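# Stand litter pouch upright mid-table with clip attached

## Task

Set the cat litter pouch upright at the centre of the table, one of its wide faces turned toward the arms, and keep it away from both the pan and the scoop. The clip must finish on the pouch, holding it tightly. The pan must not be left tipped over. Declare the job finished yourself by calling finished_scene.

## Robot and tools

ROBOT. Two arms, left_arm and right_arm, each with a two-finger gripper. Calibrated bases in the scene frame: left_arm at (-0.024, +0.244, 0) m with quat_wxyz (+1.000, 0, 0, 0); right_arm at (+0.041, -0.340, 0) m with quat_wxyz (+1.000, 0, 0, +0.012).

FRAME. Every pose, velocity and target, in calls and in results, uses the scene frame. Its origin sits at table height, halfway between the nominal bases. +z points up, +x points out across the table, and left_arm is on the +y side. Image left and right do not match arm names. The fingers of a gripper extend along its own +z and spread along its own y. end_effector_position is the spot between the finger pads, roughly 1 cm short of the tips. Reported hand poses can be a few centimetres off, more when the arm reaches far.

ROW FORMAT. One row always has 16 numbers, even if only one arm should move: left_arm x, y, z, qw, qx, qy, qz, opening, then right_arm in the same order. x, y, z are an absolute target position in metres and qw..qz an absolute orientation quaternion (w first), both in the scene frame. Opening runs from -1 (shut) to +1 (fully open, 0.094 m); it is a target, not a change. To hold an orientation, repeat the same quaternion in every row rather than copying the drifting reported one. To park an arm that touches nothing, resend the whole pose it reported when it stopped, plus its intended opening, on every call. Writing 0 as an opening is a real command, so repeat the current one to leave a gripper alone.

execute_actions(actions, cameras). actions is a list of actions; each action is a list of up to 15 rows, one per 1/30 s step, and a short list repeats its final row to fill 15 steps. An empty list just reports state and images. A target more than 0.6 m from the gripper's current position along any of the gripper's axes gets the action refused for both arms; if the first action fails this, or any action is malformed, the entire call is rejected. Each control step the commanded pose is clipped to 100 mm and 20 degrees from the measured pose, so far targets need several actions; the result's Hand target shows where each arm is actually headed.

move(target, speed, blend, opening_speed, blocking, cameras). target is one 16-number row or a list of up to 15 rows (waypoints), all absolute scene-frame poses. Grippers travel straight lines from their Hand target, turning the short way. speed: m/s per arm path, 0.002 to 0.5, default 0.25 (rotation capped at twice that in rad/s); one value or one per waypoint. blend: corner rounding radius in m, default 0 (stop at each point). opening_speed: rate of the commanded opening, per second on the -1..+1 scale, at least 0.2; use it near its minimum to squeeze soft things like the pouch. The first row's openings go out at the start; later rows' openings are applied only after everything stops at that row. Paths cap at 10 s total. blocking=false returns after about 0.5 s while motion continues; a new move takes over from the old path's current point. Moves do not avoid obstacles or the other arm. Faster moves hit harder and lag more; targets set far beyond a contact press harder. The result adds a move: line: done, off_target, moving, held or fault, plus limits (paced = pose clipped; held = steps withheld). An arm not named in the ending is done (within 10 mm and 2 degrees, at rest). done says nothing about contact.

wait(seconds): 0 to 10 s, arms keep their last command; a running move continues. stop(): brakes a running move, needing some distance. zoom_image(camera, region): camera is cam_high or cam_low; region [x0, y0, x1, y1] in pixels from the top-left, at most 504 by 504, taken from the newest full image. Both cameras are 896x504. read_manual(section): licence texts only. finished_scene(scene): integer 1 to 3, ends the scene for good.

RESULT LINES. grip_measured is the measured finger opening on the -1..+1 scale (up to ~1.6 mm too wide when empty; under a full squeeze it reads narrower than the object). The last Joint positions number per arm is the opening in metres. Joint velocities reads within noise when the arm is still. Joint torques include the arm's own weight, have per-unit offsets, and numbers 1-3 flip sign beyond ±28 N m. Tool commands lists current gripper commands. Time used approximates elapsed time.

GRIPPING. The fingers follow the commanded opening until force limit (~50-64 N per pad), so there is no visible stop at contact; full force starts around 0.05 below the first-touch reading, much lower for soft items. To release, command well above grip_measured.

CAUTIONS. Do not drop things, release moving objects, hit or shove hard, or let anything leave the table. Keep the two arms, and especially the grippers and wrist cameras, apart; the clearance check does not protect grippers from each other. Do not route a gripper near its own base; it can flip the shoulder posture. Avoid holding loads or stretched poses for long: MOTOR HOT appears at 75 °C, a fold-away fault at 90 °C, and the arm goes limp at 100 °C. Friction can leave an arm a centimetre or more off target in free air without any contact. Loose objects may occasionally be nudged by outside disturbances.

Each tool is called after ">>>" as name(argument=value, ...) on one line, values as JSON.

## Session

>>> execute_actions(actions=[])

>>> zoom_image(camera="cam_high", region=[380, 130, 660, 310])

>>> zoom_image(camera="cam_low", region=[400, 100, 800, 300])

Scene clock: 0.00 s.
left_arm: end_effector_position=(+0.1681, +0.5915, +0.1738) grip_measured=+1.000 end_effector_quat_wxyz=(-0.401, +0.723, -0.498, -0.263) | right_arm: end_effector_position=(+0.3793, -0.5114, +0.1383) grip_measured=+1.000 end_effector_quat_wxyz=(+0.661, +0.421, +0.621, -0.029)
Joint positions: left_arm=[0.805 1.402 0.912 -0.226 -0.605 -0.848 0.094] | right_arm=[-0.353 1.501 0.26 1.11 0.308 0.592 0.094]
Joint velocities: within noise
Joint torques (N m): no reading
Motor temperatures (°C): left_arm=[29 30 34 29 28 30 28] | right_arm=[27 33 31 28 26 27 28]
Heat: left arm: 34 °C; right arm: 33 °C.
Hand target: left_arm +0.1669, +0.5919, +0.1785; -0.403, +0.722, -0.495, -0.266 | right_arm +0.3797, -0.5119, +0.1393; +0.661, +0.419, +0.621, -0.032
Tool commands: left_gripper/opening=+1.0 right_gripper/opening=+1.0

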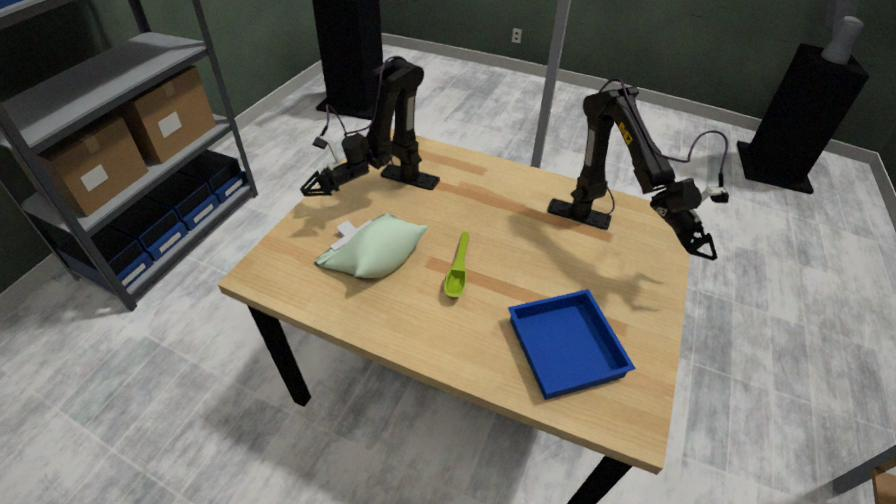

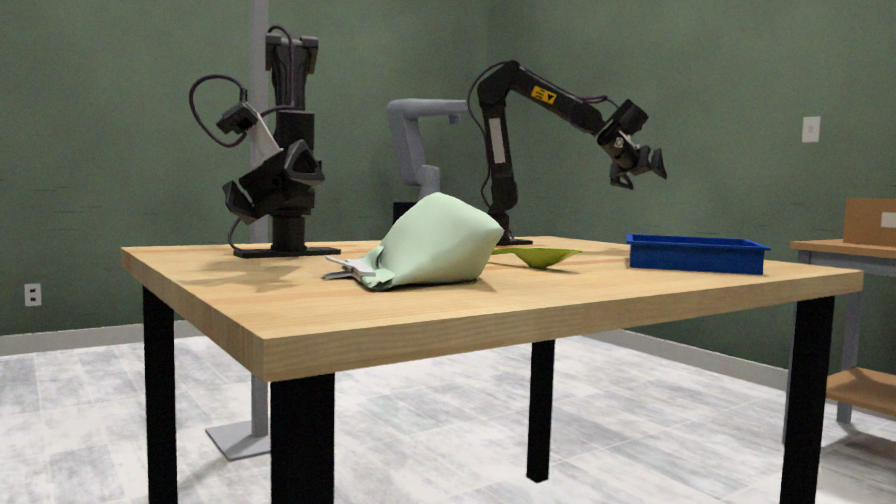

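Scaled by 1.800.

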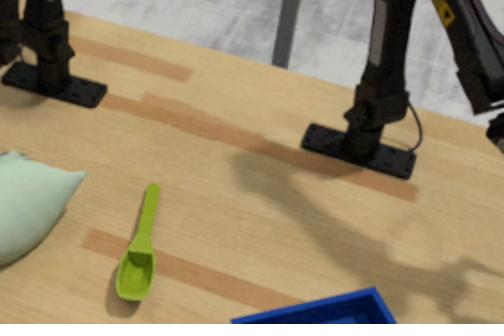

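Scaled by 1.260.

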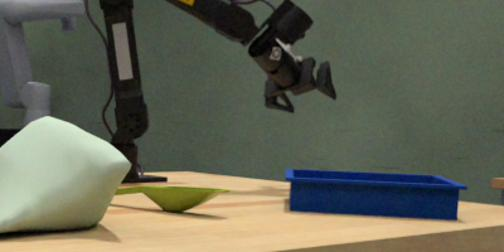

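>>> zoom_image(camera="cam_high", region=[300, 200, 440, 290])

>>> zoom_image(camera="cam_low", region=[310, 180, 530, 300])

Scaled by 3.600.

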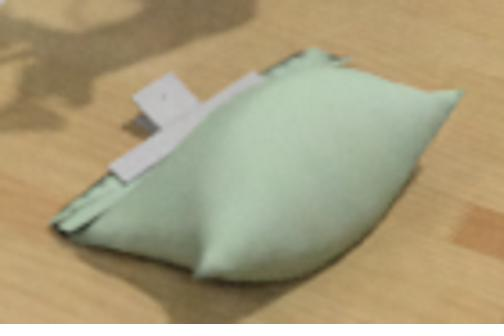

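Scaled by 2.291.

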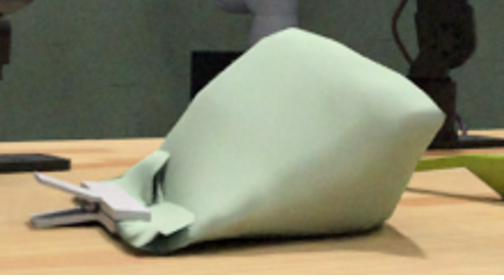

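>>> move(target=[0.1669,0.5919,0.1785,-0.403,0.722,-0.495,-0.266,1.0,0.410,-0.462,0.090,0.0823,0.1370,0.8462,0.5085,-0.15], speed=0.45)

>>> zoom_image(camera="cam_high", region=[280, 160, 460, 290])

>>> zoom_image(camera="cam_low", region=[270, 160, 490, 300])

Scene clock: 8.80 s.
left_arm: end_effector_position=(+0.1681, +0.5915, +0.1738) grip_measured=+1.000 end_effector_quat_wxyz=(-0.401, +0.723, -0.498, -0.263) | right_arm: end_effector_position=(+0.4046, -0.4609, +0.0905) grip_measured=-0.148 end_effector_quat_wxyz=(+0.096, +0.163, +0.849, +0.493)
Joint positions: left_arm=[0.805 1.402 0.912 -0.226 -0.605 -0.848 0.094] | right_arm=[-0.74 2.315 1.779 -1.557 -0.963 -0.615 0.04]
Joint velocities: within noise
Joint torques (N m): left_arm=[-0.02 -5.39 7.95 1.63 -0.32 -0.03] | right_arm=[0.51 -9.73 7.25 -0.71 -0.56 -0.22]
Motor temperatures (°C): left_arm=[29 31 36 31 28 30 28] | right_arm=[27 34 33 30 26 27 28]
Heat: left arm: 36 °C; right arm: 34 °C.
Hand target: left_arm +0.1669, +0.5919, +0.1785; -0.403, +0.722, -0.495, -0.266 | right_arm +0.4099, -0.4617, +0.0898; +0.103, +0.152, +0.851, +0.493
Off the commanded pose: left_arm 0.005 m, 1 deg | right_arm 0.006 m, 4 deg.
joint sent to its limit (right arm) — joint 4 (wrist pitch), lower limit. The joint targets are off in orientation, not in position.
move: off_target (right_arm)

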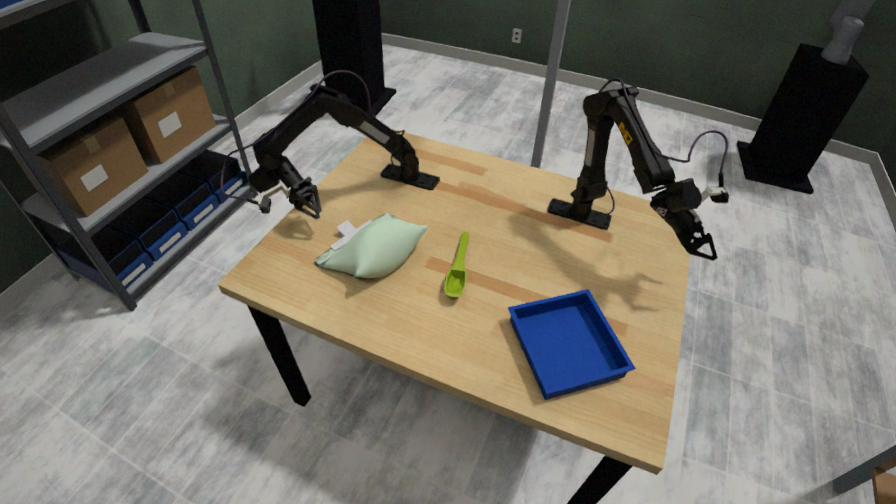

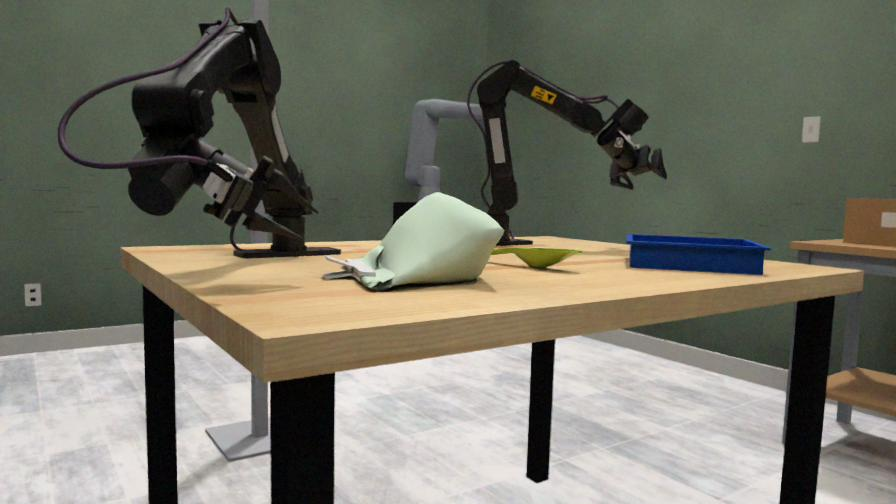

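Scaled by 2.800.

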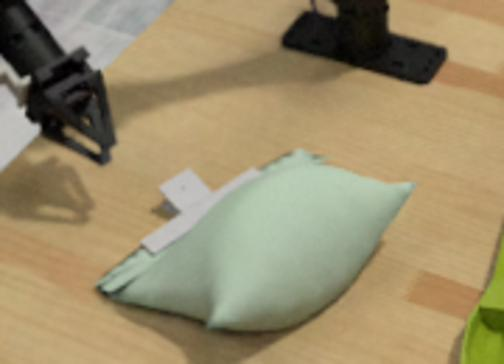

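Scaled by 2.291.

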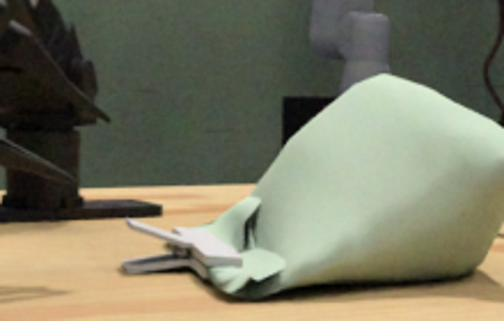

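>>> move(target=[0.1669,0.5919,0.1785,-0.403,0.722,-0.495,-0.266,1.0,0.441,-0.374,0.034,0.0823,0.1370,0.8462,0.5085,-0.15], speed=0.12)

>>> zoom_image(camera="cam_high", region=[290, 190, 430, 290])

>>> zoom_image(camera="cam_low", region=[300, 200, 440, 300])

Scene clock: 10.73 s.
left_arm: end_effector_position=(+0.1681, +0.5915, +0.1738) grip_measured=+1.000 end_effector_quat_wxyz=(-0.401, +0.723, -0.498, -0.263) | right_arm: end_effector_position=(+0.4332, -0.3821, +0.0416) grip_measured=-0.148 end_effector_quat_wxyz=(+0.060, +0.161, +0.843, +0.509)
Joint positions: left_arm=[0.805 1.402 0.912 -0.226 -0.605 -0.848 0.094] | right_arm=[-0.534 2.315 1.574 -1.191 -1.039 -0.342 0.04]
Joint velocities: within noise
Joint torques (N m): left_arm=[-0.08 -5.3 7.9 1.63 -0.32 0.05] | right_arm=[2.4 -10.39 2.76 0.32 -0.76 -0.12]
Motor temperatures (°C): left_arm=[29 32 36 31 28 30 28] | right_arm=[27 35 33 30 26 27 28]
Heat: left arm: 36 °C; right arm: 35 °C.
Hand target: left_arm +0.1669, +0.5919, +0.1785; -0.403, +0.722, -0.495, -0.266 | right_arm +0.4403, -0.3740, +0.0347; +0.080, +0.136, +0.846, +0.510
Off the commanded pose: left_arm 0.005 m, 1 deg | right_arm 0.014 m, 4 deg.
move: off_target (right_arm)

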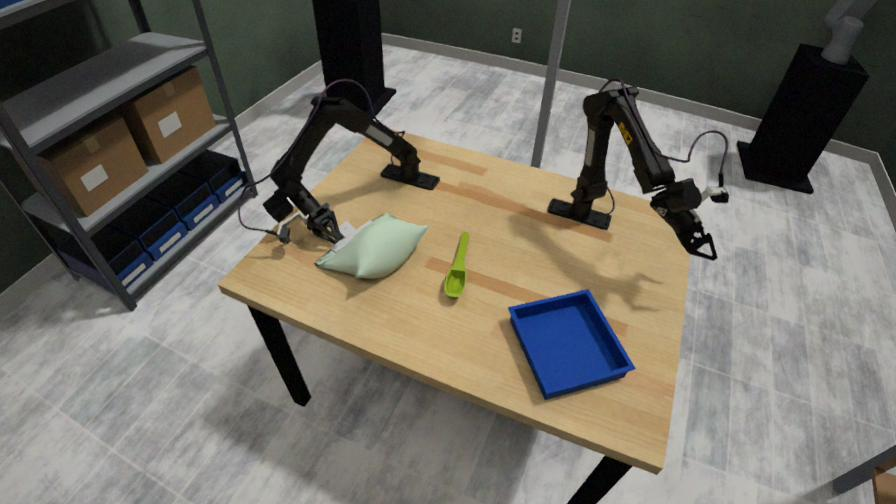

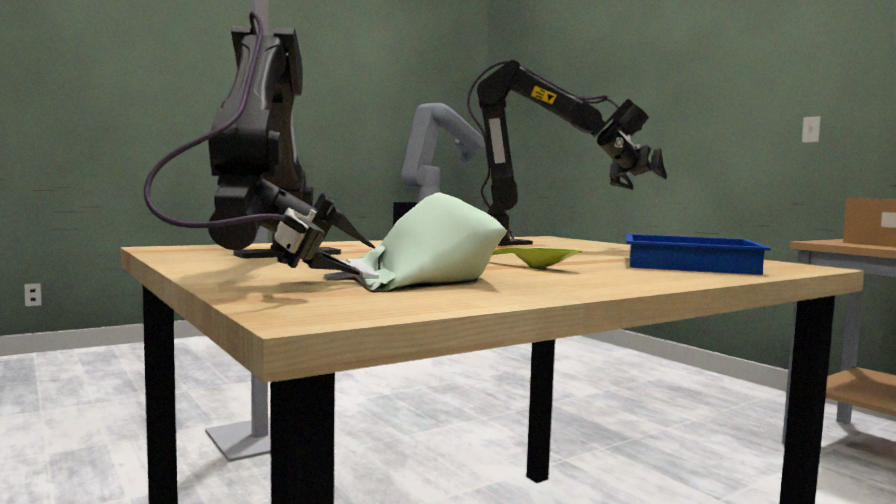

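Scaled by 3.600.

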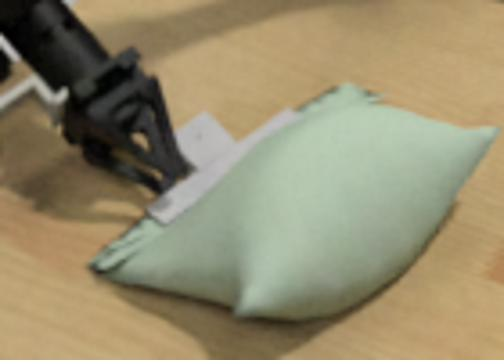

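Scaled by 3.600.

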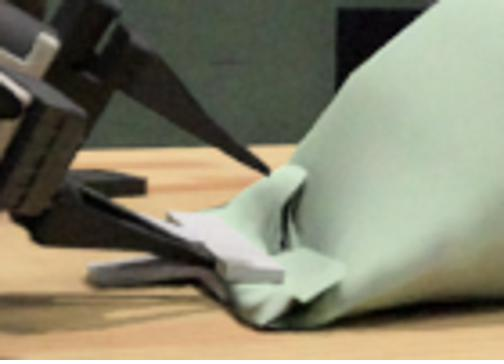

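>>> move(target=[[0.1669,0.5919,0.1785,-0.403,0.722,-0.495,-0.266,1.0,0.427,-0.414,0.040,0.0823,0.1370,0.8462,0.5085,-0.25],[0.1669,0.5919,0.1785,-0.403,0.722,-0.495,-0.266,1.0,0.428,-0.412,0.022,0.0823,0.1370,0.8462,0.5085,-0.25],[0.1669,0.5919,0.1785,-0.403,0.722,-0.495,-0.266,1.0,0.443,-0.368,0.021,0.0823,0.1370,0.8462,0.5085,-0.25]], speed=[0.15,0.1,0.1], blend=[0.01,0.005,0])

>>> zoom_image(camera="cam_high", region=[290, 190, 430, 290])

>>> zoom_image(camera="cam_low", region=[300, 200, 440, 300])

Scene clock: 13.00 s.
left_arm: end_effector_position=(+0.1681, +0.5915, +0.1738) grip_measured=+1.000 end_effector_quat_wxyz=(-0.401, +0.723, -0.498, -0.263) | right_arm: end_effector_position=(+0.4395, -0.3730, +0.0284) grip_measured=-0.248 end_effector_quat_wxyz=(+0.067, +0.160, +0.834, +0.524)
Joint positions: left_arm=[0.805 1.402 0.912 -0.226 -0.605 -0.848 0.094] | right_arm=[-0.515 2.346 1.546 -1.109 -1.083 -0.317 0.035]
Joint velocities: within noise
Joint torques (N m): left_arm=[-0.01 -5.31 8.01 1.57 -0.35 -0.04] | right_arm=[1.65 -11.33 2.97 0.2 -0.39 -0.09]
Motor temperatures (°C): left_arm=[29 32 37 32 28 30 28] | right_arm=[27 36 33 30 26 27 28]
Heat: left arm: 37 °C; right arm: 36 °C.
Hand target: left_arm +0.1669, +0.5919, +0.1785; -0.403, +0.722, -0.495, -0.266 | right_arm +0.4429, -0.3682, +0.0214; +0.080, +0.136, +0.846, +0.510
Off the commanded pose: left_arm 0.005 m, 1 deg | right_arm 0.010 m, 4 deg.
move: off_target (right_arm); blend cut to 0.0091 m at target 1

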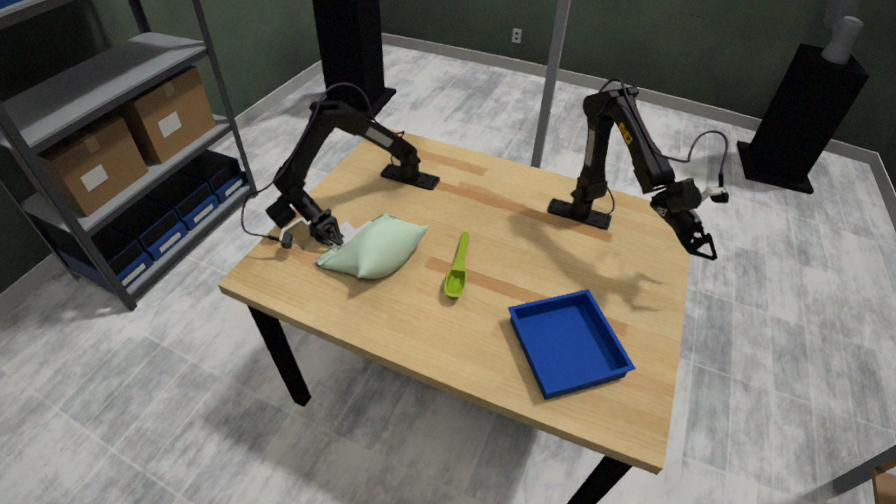

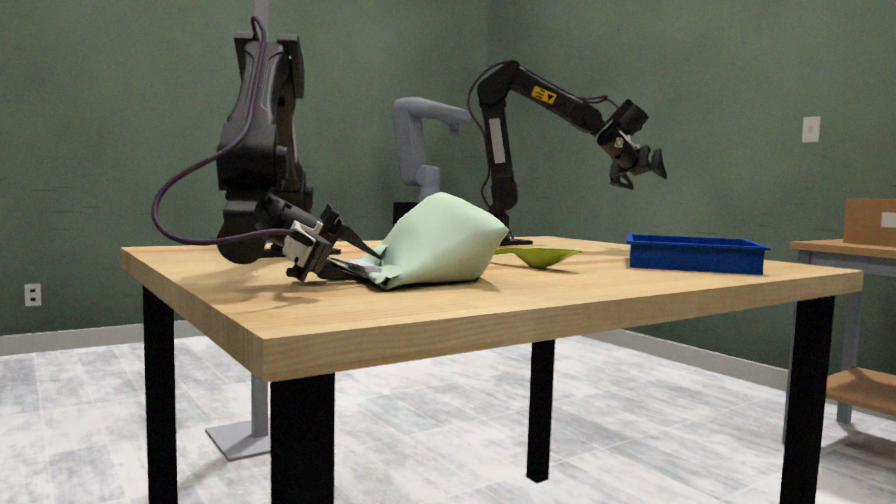

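Scaled by 3.600.

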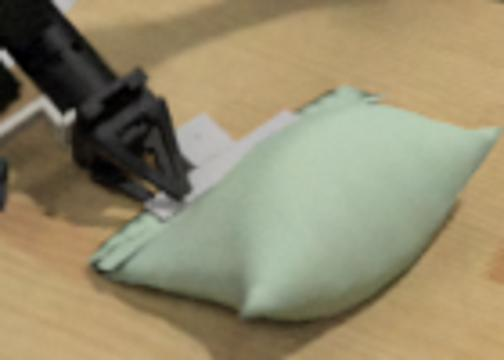

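Scaled by 3.600.

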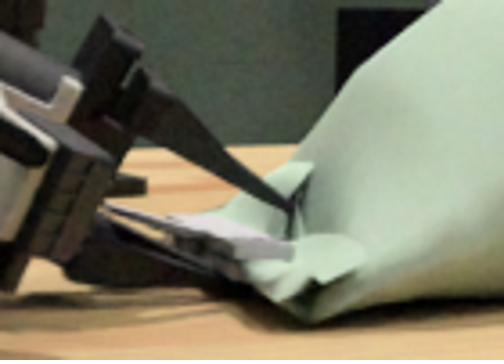

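>>> move(target=[0.1669,0.5919,0.1785,-0.403,0.722,-0.495,-0.266,1.0,0.443,-0.368,0.024,0.0823,0.1370,0.8462,0.5085,-0.95], opening_speed=0.7)

>>> zoom_image(camera="cam_high", region=[290, 190, 430, 290])

>>> zoom_image(camera="cam_low", region=[300, 200, 440, 300])

Scene clock: 14.33 s.
left_arm: end_effector_position=(+0.1681, +0.5915, +0.1738) grip_measured=+1.000 end_effector_quat_wxyz=(-0.401, +0.723, -0.498, -0.263) | right_arm: end_effector_position=(+0.4394, -0.3759, +0.0211) grip_measured=-0.664 end_effector_quat_wxyz=(+0.071, +0.153, +0.844, +0.509)
Joint positions: left_arm=[0.805 1.402 0.912 -0.226 -0.605 -0.848 0.094] | right_arm=[-0.515 2.346 1.538 -1.076 -1.053 -0.315 0.016]
Joint velocities: within noise
Joint torques (N m): left_arm=[-0.02 -5.22 7.8 1.59 -0.32 -0.02] | right_arm=[1.94 -12.34 3.22 0.04 -0.68 -0.01]
Motor temperatures (°C): left_arm=[29 32 37 32 28 30 28] | right_arm=[27 36 33 29 26 27 28]
Heat: left arm: 37 °C; right arm: 36 °C.
Hand target: left_arm +0.1669, +0.5919, +0.1785; -0.403, +0.722, -0.495, -0.266 | right_arm +0.4428, -0.3681, +0.0241; +0.082, +0.136, +0.846, +0.509
Off the commanded pose: left_arm 0.005 m, 1 deg | right_arm 0.009 m, 2 deg.
move: done

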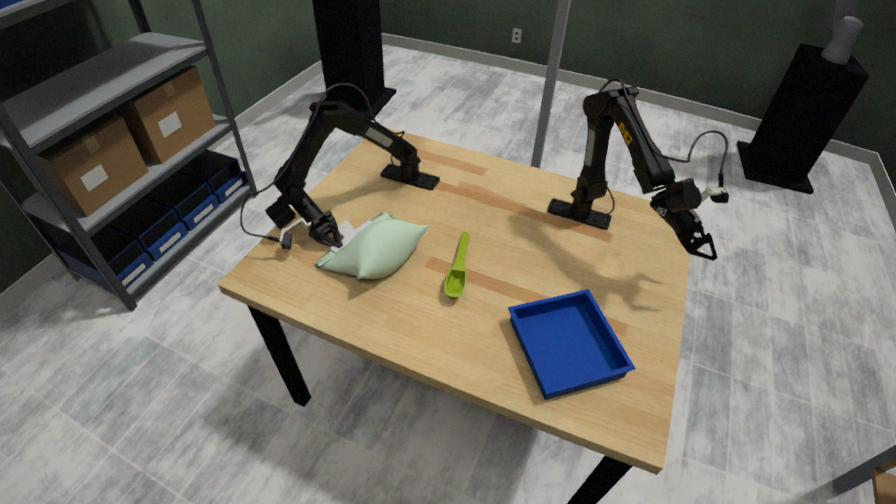

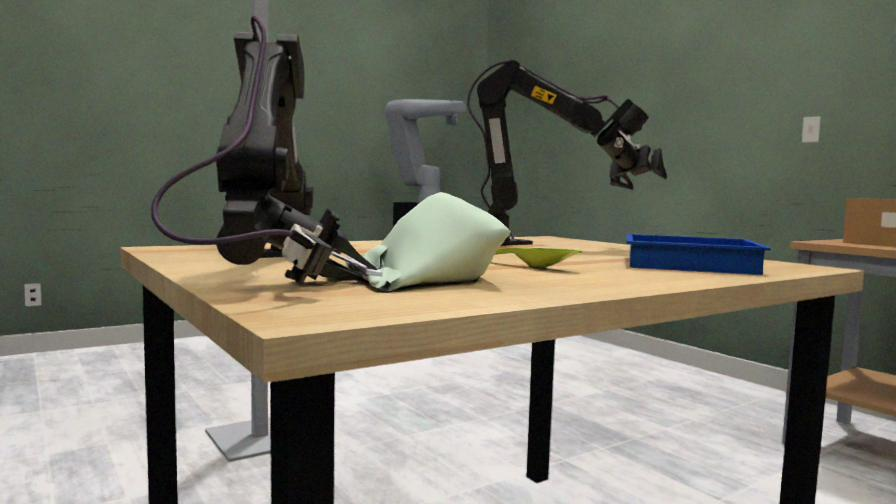

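Scaled by 3.600.

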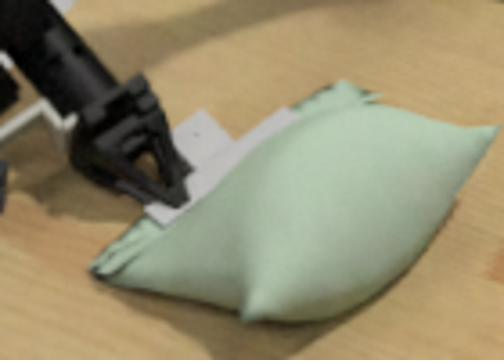

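Scaled by 3.600.

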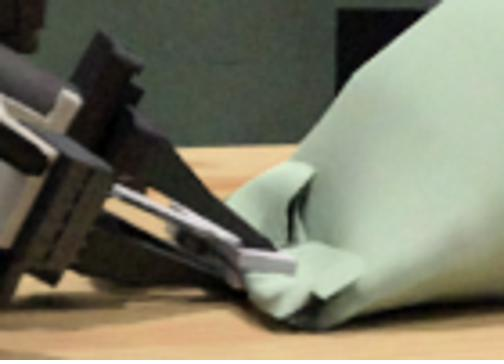

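>>> move(target=[[0.1669,0.5919,0.1785,-0.403,0.722,-0.495,-0.266,1.0,0.446,-0.362,0.085,0.0738,0.1418,0.8756,0.4558,-0.95],[0.1669,0.5919,0.1785,-0.403,0.722,-0.495,-0.266,1.0,0.452,-0.343,0.125,0.0738,0.1418,0.8756,0.4558,-0.95],[0.1669,0.5919,0.1785,-0.403,0.722,-0.495,-0.266,1.0,0.461,-0.314,0.17,0.0612,0.1477,0.9121,0.3778,-0.95],[0.1669,0.5919,0.1785,-0.403,0.722,-0.495,-0.266,1.0,0.472,-0.281,0.215,0.0520,0.1512,0.9334,0.3214,-0.95]], speed=0.09, blend=[0.02,0.02,0.02,0])

>>> zoom_image(camera="cam_high", region=[290, 130, 470, 290])

>>> zoom_image(camera="cam_low", region=[270, 100, 550, 300])

Scene clock: 18.13 s.
left_arm: end_effector_position=(+0.1681, +0.5915, +0.1738) grip_measured=+1.000 end_effector_quat_wxyz=(-0.401, +0.723, -0.498, -0.263) | right_arm: end_effector_position=(+0.4693, -0.2846, +0.1983) grip_measured=-0.718 end_effector_quat_wxyz=(+0.043, +0.156, +0.940, +0.301)
Joint positions: left_arm=[0.805 1.402 0.912 -0.226 -0.605 -0.848 0.094] | right_arm=[-0.135 2.068 2.079 -1.445 -0.605 0.259 0.013]
Joint velocities: within noise
Joint torques (N m): left_arm=[0.02 -5.6 7.94 1.58 -0.32 0.01] | right_arm=[-0.58 -10.25 9.7 0.15 -0.84 -0.03]
Motor temperatures (°C): left_arm=[29 32 37 32 28 30 28] | right_arm=[27 38 34 29 27 27 28]
Heat: left arm: 37 °C; right arm: 38 °C.
Hand target: left_arm +0.1669, +0.5919, +0.1785; -0.403, +0.722, -0.495, -0.266 | right_arm +0.4715, -0.2811, +0.2149; +0.053, +0.151, +0.933, +0.321
Off the commanded pose: left_arm 0.005 m, 1 deg | right_arm 0.017 m, 3 deg.
move: off_target (right_arm)

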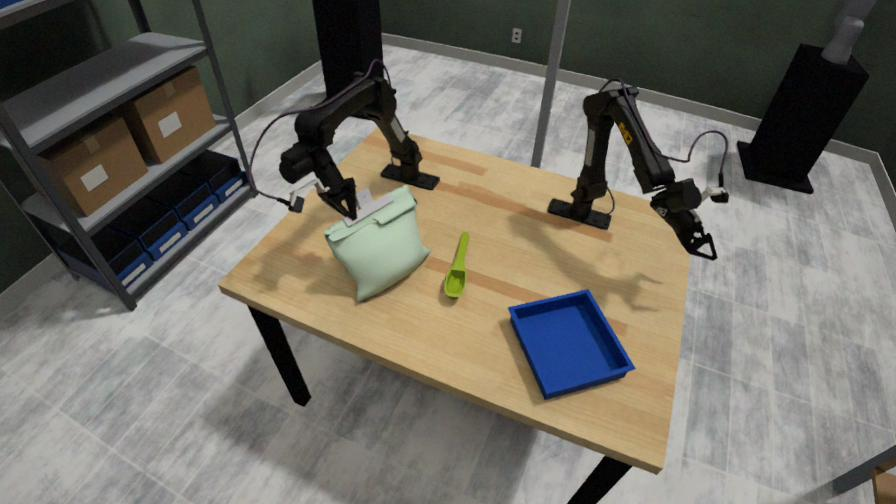

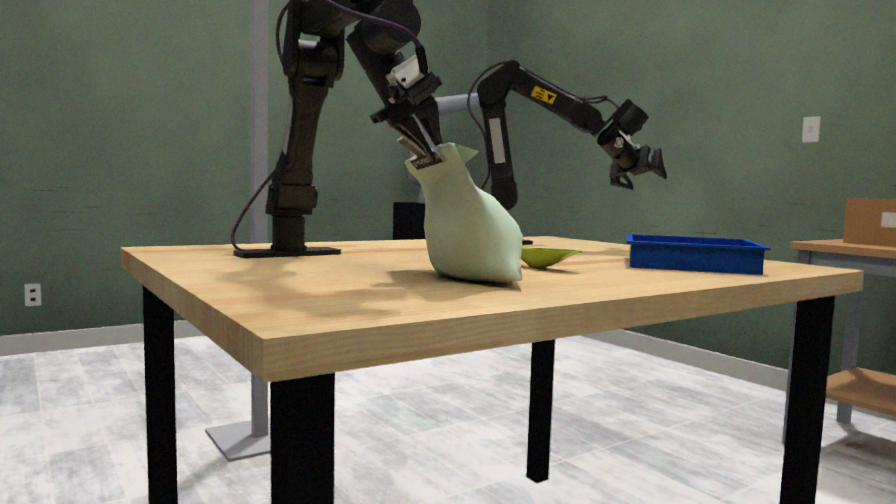

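Scaled by 2.800.

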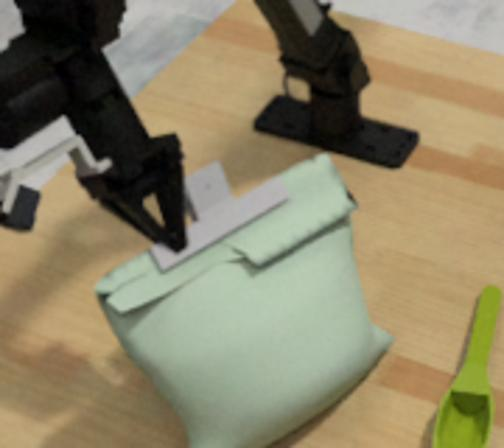

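Scaled by 1.800.

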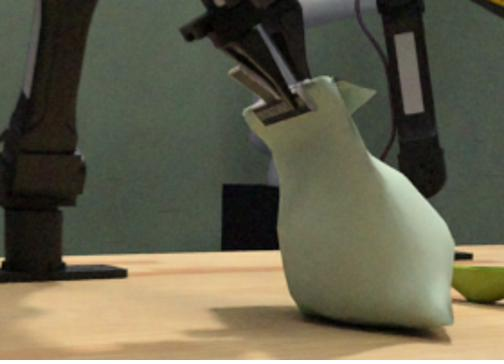

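>>> move(target=[[0.24,0.20,0.20,0.1294,-0.1294,0.9829,0.0170,0.0,0.471,-0.278,0.222,0.0520,0.1512,0.9334,0.3214,-0.95],[0.268,-0.052,0.10,0.1294,-0.1294,0.9829,0.0170,0.0,0.470,-0.275,0.230,0.0520,0.1512,0.9334,0.3214,-0.95]], speed=0.5, blend=[0.1,0])

>>> zoom_image(camera="cam_high", region=[320, 130, 540, 310])

>>> zoom_image(camera="cam_low", region=[350, 120, 630, 300])

Scene clock: 22.63 s.
left_arm: end_effector_position=(+0.2629, -0.0535, +0.0972) grip_measured=+0.001 end_effector_quat_wxyz=(+0.123, -0.124, +0.985, +0.011) | right_arm: end_effector_position=(+0.4671, -0.2863, +0.2046) grip_measured=-0.718 end_effector_quat_wxyz=(+0.037, +0.163, +0.943, +0.289)
Joint positions: left_arm=[-0.901 2.014 1.705 -1.152 -0.222 -1.139 0.047] | right_arm=[-0.13 2.083 2.138 -1.5 -0.579 0.274 0.013]
Joint velocities: within noise
Joint torques (N m): left_arm=[0.44 -8.8 8.25 0.54 -0.37 -0.07] | right_arm=[0.29 -11.21 10.43 0.15 -1.11 0.02]
Motor temperatures (°C): left_arm=[29 32 38 32 28 30 28] | right_arm=[27 40 35 29 27 27 28]
Heat: left arm: 38 °C; right arm: 40 °C.
Hand target: left_arm +0.2679, -0.0519, +0.0999; +0.129, -0.129, +0.983, +0.017 | right_arm +0.4688, -0.2754, +0.2298; +0.054, +0.151, +0.933, +0.321
Off the commanded pose: left_arm 0.006 m, 1 deg | right_arm 0.028 m, 4 deg.
move: off_target (right_arm)

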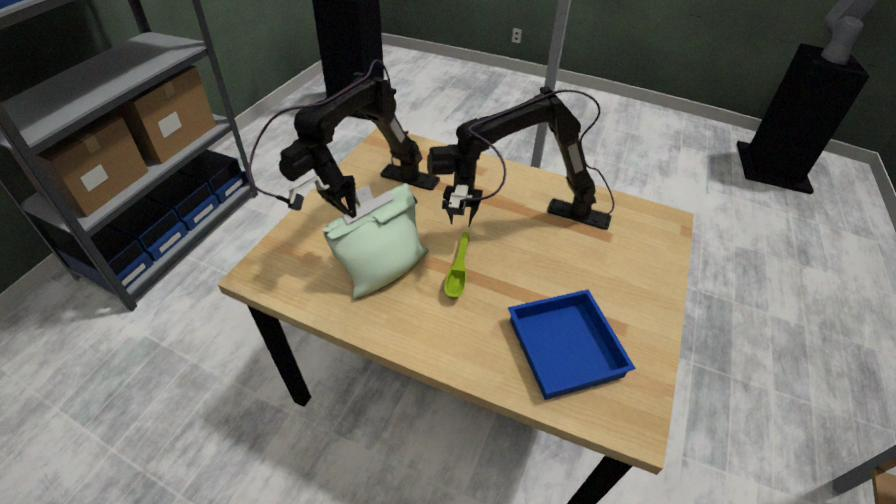

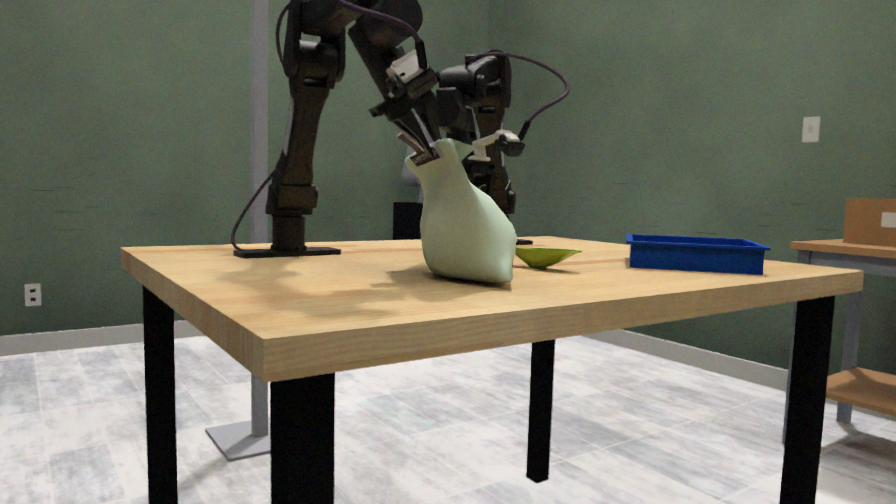

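Scaled by 2.291.

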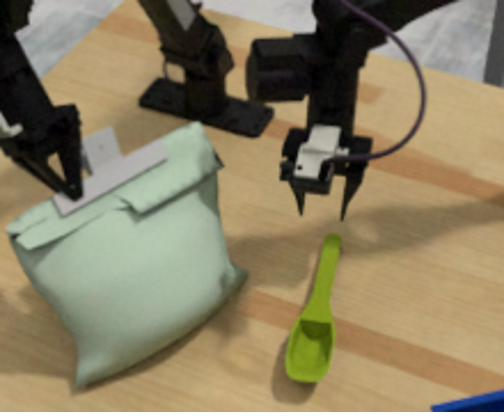

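Scaled by 1.800.

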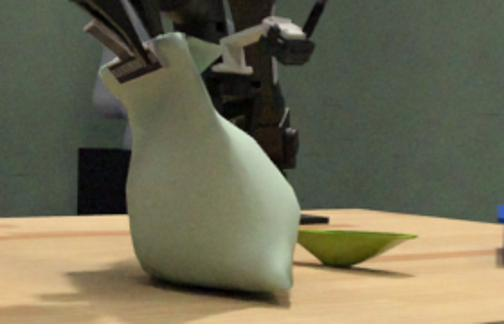

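>>> move(target=[[0.280,-0.048,0.020,0.1294,-0.1294,0.9829,0.0170,0.0,0.470,-0.275,0.230,0.0520,0.1512,0.9334,0.3214,-0.95],[0.280,-0.048,0.020,0.1294,-0.1294,0.9829,0.0170,-1.0,0.470,-0.275,0.230,0.0520,0.1512,0.9334,0.3214,-0.95],[0.275,-0.045,0.09,0.1294,-0.1294,0.9829,0.0170,-1.0,0.465,-0.270,0.275,0.0520,0.1512,0.9334,0.3214,-0.95]], speed=[0.12,0.12,0.1], opening_speed=1.0)

Scene clock: 27.47 s.
left_arm: end_effector_position=(+0.2706, -0.0431, +0.0728) grip_measured=-0.587 end_effector_quat_wxyz=(+0.114, -0.127, +0.985, +0.029) | right_arm: end_effector_position=(+0.4660, -0.2866, +0.2198) grip_measured=-0.721 end_effector_quat_wxyz=(+0.039, +0.183, +0.941, +0.281)
Joint positions: left_arm=[-0.871 2.049 1.662 -1.108 -0.223 -1.118 0.019] | right_arm=[-0.124 2.087 2.214 -1.552 -0.557 0.326 0.013]
Joint velocities: within noise
Joint torques (N m): left_arm=[0.06 -12.05 8.31 0.45 -0.29 -0.02] | right_arm=[0.38 -15.77 10.88 0.31 -1.45 0.08]
Motor temperatures (°C): left_arm=[29 34 38 32 28 30 28] | right_arm=[27 41 37 29 27 27 29]
Heat: left arm: 38 °C; right arm: 41 °C.
Hand target: left_arm +0.2749, -0.0448, +0.0898; +0.129, -0.130, +0.983, +0.017 | right_arm +0.4609, -0.2707, +0.2727; +0.089, +0.158, +0.927, +0.327
Off the commanded pose: left_arm 0.018 m, 2 deg | right_arm 0.058 m, 6 deg.
joint sent to its limit (right arm) — joint 4 (wrist pitch), lower limit. The joint targets are off in position and orientation.
move: off_target (left_arm, right_arm)

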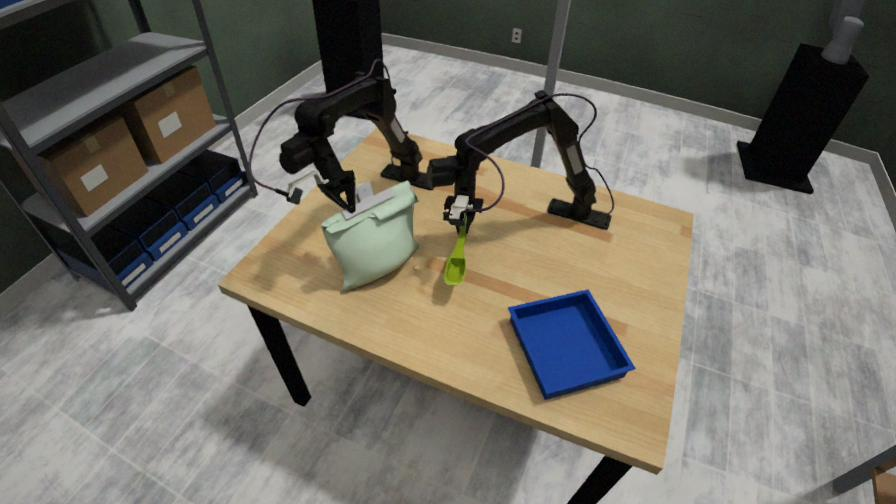

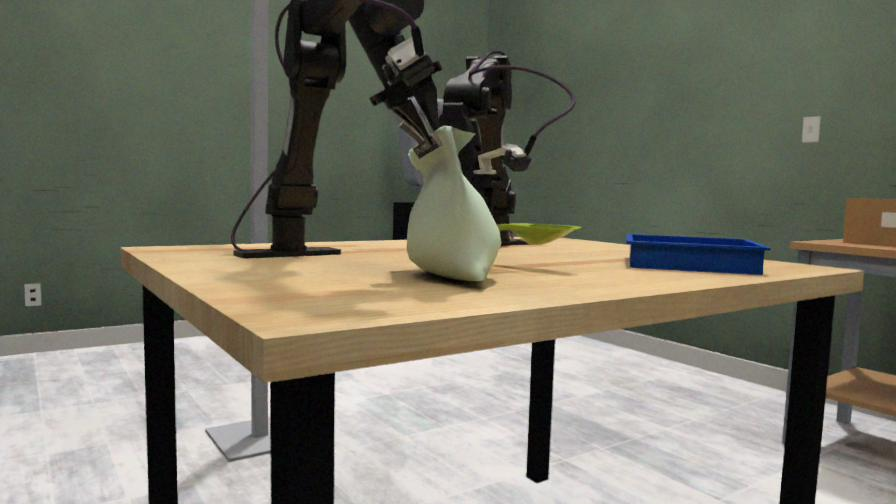

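>>> move(target=[[0.22,0.04,0.13,0.1245,-0.2981,0.9455,0.0392,-1.0,0.445,-0.245,0.31,0.0828,0.2000,0.9020,0.3736,-0.95],[0.17,0.17,0.13,0.1158,-0.4577,0.8794,0.0603,-1.0,0.38,-0.16,0.32,0.1617,0.3905,0.8373,0.3468,-0.95],[0.19,0.32,0.12,0.1069,-0.5687,0.8122,0.0749,-1.0,0.28,-0.06,0.31,0.2585,0.6242,0.6811,0.2821,-0.95],[0.19,0.32,0.024,0.1069,-0.5687,0.8122,0.0749,-1.0,0.275,-0.055,0.30,0.2706,0.6533,0.6533,0.2706,-0.95]], speed=[0.2,0.2,0.2,0.09], blend=[0.04,0.05,0.0,0.0])

Scene clock: 39.47 s.
left_arm: end_effector_position=(+0.1906, +0.3176, +0.0269) grip_measured=-0.588 end_effector_quat_wxyz=(+0.106, -0.569, +0.812, +0.071) | right_arm: end_effector_position=(+0.2569, -0.0734, +0.2577) grip_measured=-0.728 end_effector_quat_wxyz=(+0.167, +0.505, +0.826, +0.184)
Joint positions: left_arm=[0.153 1.356 0.675 -0.761 -0.22 -1.054 0.019] | right_arm=[1.04 1.564 1.717 -1.351 0.346 2.095 0.013]
Joint velocities: within noise
Joint torques (N m): left_arm=[0.43 -2.67 5.38 0.85 -0.26 0.06] | right_arm=[0.98 -7.43 12.31 1.48 0.83 -0.01]
Motor temperatures (°C): left_arm=[29 34 37 31 28 30 29] | right_arm=[27 44 38 31 28 27 29]
Heat: left arm: 37 °C; right arm: 44 °C.
Hand target: left_arm +0.1900, +0.3199, +0.0241; +0.107, -0.569, +0.812, +0.075 | right_arm +0.2718, -0.0597, +0.3008; +0.191, +0.509, +0.796, +0.265
Off the commanded pose: left_arm 0.004 m, 1 deg | right_arm 0.049 m, 30 deg; orientation clipped.
joint sent to its limit (right arm) — joint 6 (wrist roll), upper limit. The joint targets are off in position and orientation.
move: off_target (right_arm); limits=paced

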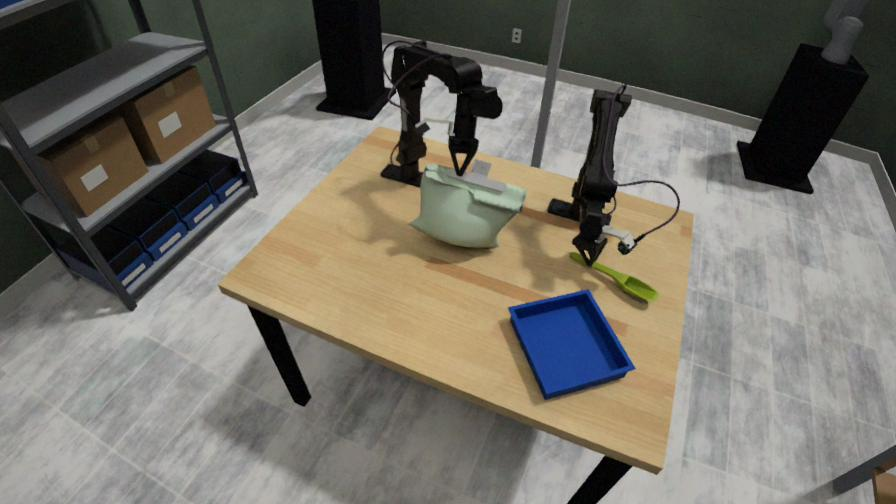

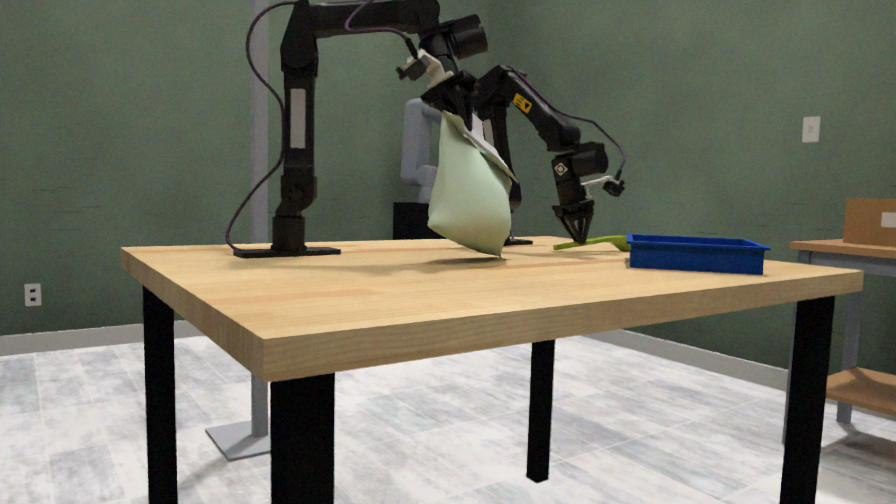

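>>> move(target=[[0.19,0.32,0.024,0.1069,-0.5687,0.8122,0.0749,0.1,0.270,-0.050,0.29,0.2082,0.5720,0.7455,0.2713,-0.95],[0.186,0.312,0.10,0.1069,-0.5687,0.8122,0.0749,0.1,0.275,-0.045,0.235,0.2082,0.5720,0.7455,0.2713,-0.95],[0.12,0.10,0.13,0.0,-0.3827,0.9239,0.0,0.1,0.275,-0.045,0.212,0.2082,0.5720,0.7455,0.2713,-0.95]], speed=[0.12,0.12,0.25], blend=[0,0.02,0])

Scene clock: 45.03 s.
left_arm: end_effector_position=(+0.1196, +0.1016, +0.1252) grip_measured=+0.099 end_effector_quat_wxyz=(+0.000, -0.382, +0.924, -0.001) | right_arm: end_effector_position=(+0.2851, -0.0617, +0.2080) grip_measured=-0.729 end_effector_quat_wxyz=(+0.223, +0.515, +0.787, +0.257)
Joint positions: left_arm=[-0.786 1.302 1.064 -1.331 0.001 -1.571 0.052] | right_arm=[1.044 1.474 1.33 -0.896 0.472 2.096 0.013]
Joint velocities: within noise
Joint torques (N m): left_arm=[-0.25 -2.58 8.35 0.21 -0.02 -0.07] | right_arm=[2.03 -7.35 5.61 1.5 -0.36 -0.06]
Motor temperatures (°C): left_arm=[29 33 37 31 28 30 29] | right_arm=[27 43 38 32 28 27 29]
Heat: left arm: 37 °C; right arm: 43 °C.
Hand target: left_arm +0.1200, +0.1001, +0.1299; +0.000, -0.383, +0.924, +0.000 | right_arm +0.2751, -0.0458, +0.2126; +0.194, +0.504, +0.791, +0.287
Off the commanded pose: left_arm 0.005 m, 0 deg | right_arm 0.020 m, 8 deg.
joint sent to its limit (right arm) — joint 6 (wrist roll), upper limit. The joint targets are off in orientation, not in position.
move: off_target (right_arm)

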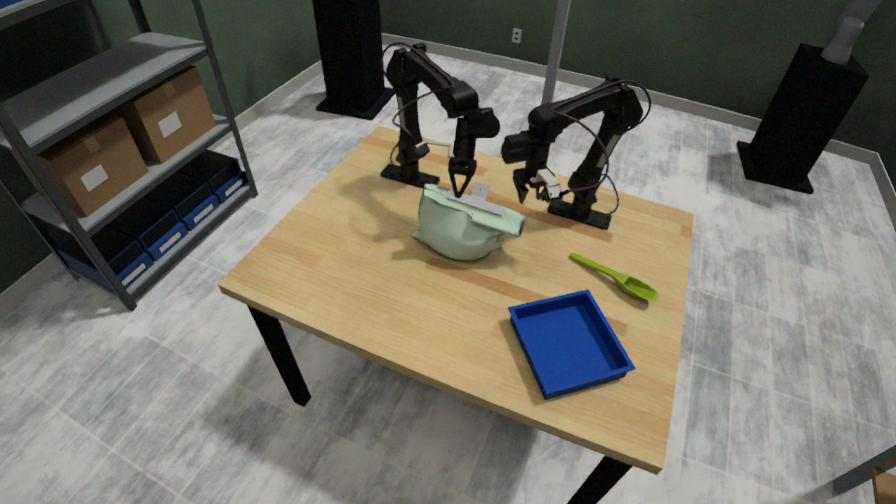

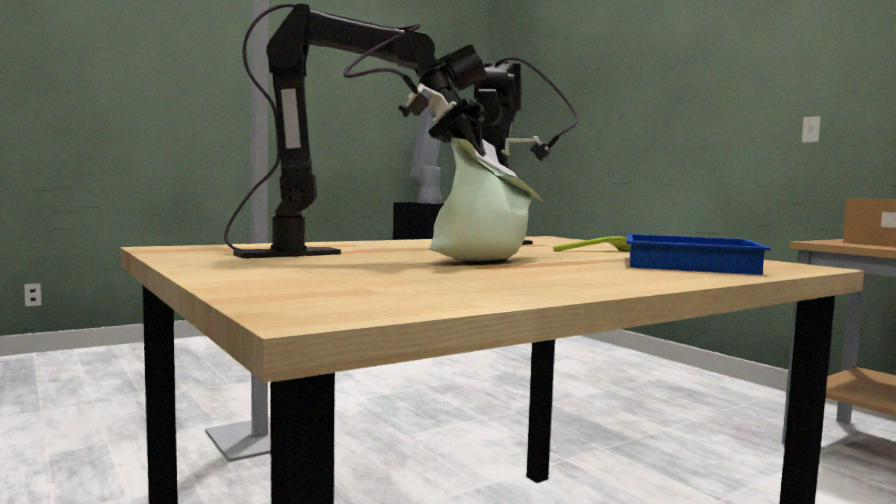

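>>> move(target=[0.11,0.10,0.05,0.0,-0.3827,0.9239,0.0,-1.0,0.278,-0.04,0.183,0.1940,0.5040,0.7910,0.2870,-0.95], speed=0.08)

>>> zoom_image(camera="cam_high", region=[380, 130, 580, 290])

>>> zoom_image(camera="cam_low", region=[390, 110, 590, 290])

Scene clock: 47.27 s.
left_arm: end_effector_position=(+0.1117, +0.0994, +0.0536) grip_measured=-0.995 end_effector_quat_wxyz=(+0.001, -0.383, +0.924, -0.004) | right_arm: end_effector_position=(+0.2907, -0.0571, +0.1887) grip_measured=-0.729 end_effector_quat_wxyz=(+0.229, +0.517, +0.778, +0.272)
Joint positions: left_arm=[-0.821 1.321 0.79 -1.031 0.002 -1.607 0] | right_arm=[1.044 1.473 1.233 -0.767 0.489 2.096 0.013]
Joint velocities: within noise
Joint torques (N m): left_arm=[-0.46 -2.22 5.39 0.58 -0.08 -0.07] | right_arm=[2.18 -5.79 5.6 1.41 -0.53 -0.01]
Motor temperatures (°C): left_arm=[29 32 37 31 28 30 29] | right_arm=[27 42 38 32 28 27 29]
Heat: left arm: 37 °C; right arm: 42 °C.
Hand target: left_arm +0.1099, +0.1000, +0.0501; +0.000, -0.383, +0.924, +0.000 | right_arm +0.2776, -0.0407, +0.1836; +0.195, +0.504, +0.791, +0.286
Off the commanded pose: left_arm 0.004 m, 1 deg | right_arm 0.022 m, 5 deg.
move: off_target (right_arm)

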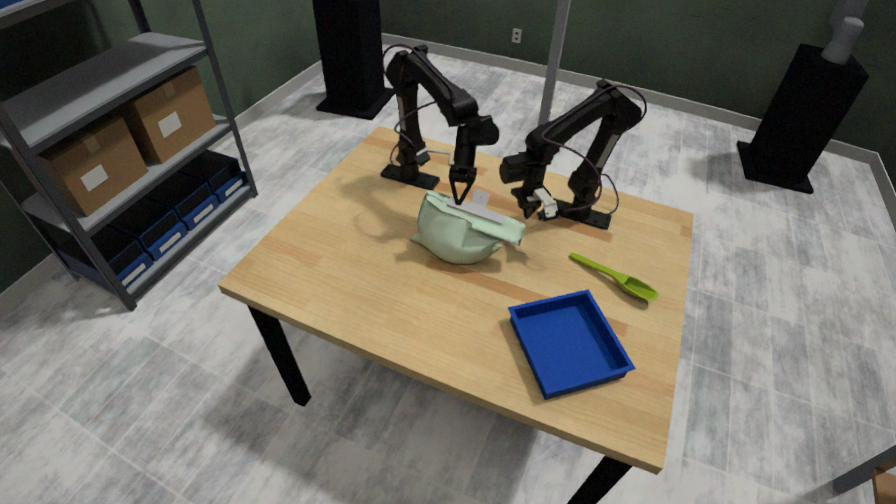

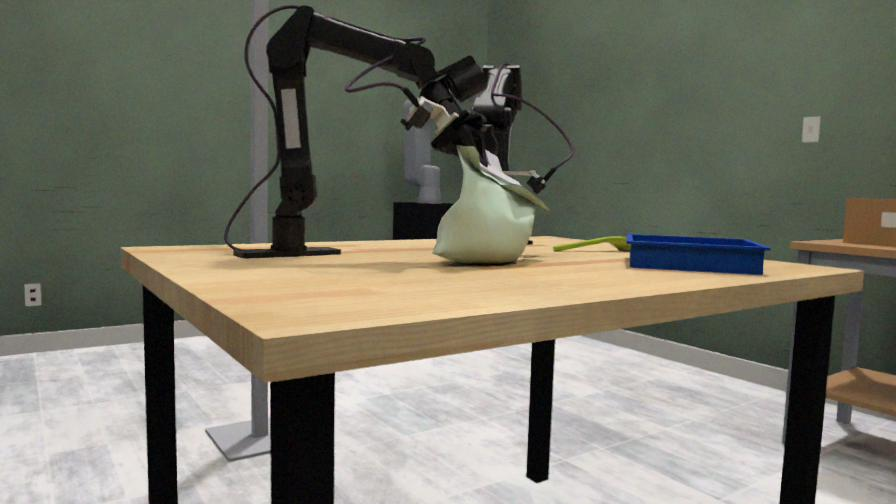

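Scaled by 2.520.

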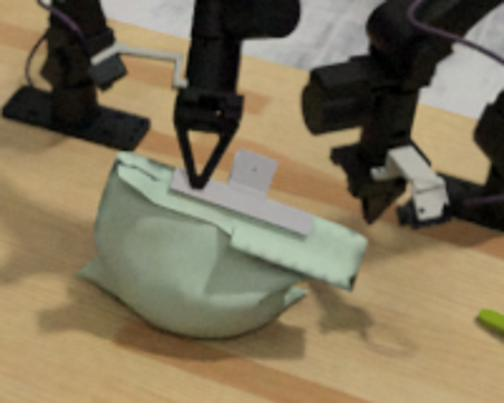

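Scaled by 2.520.

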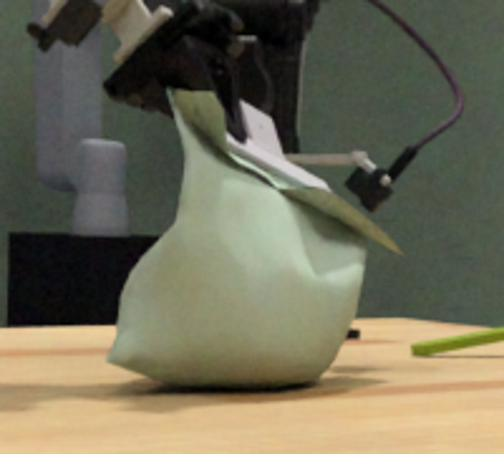

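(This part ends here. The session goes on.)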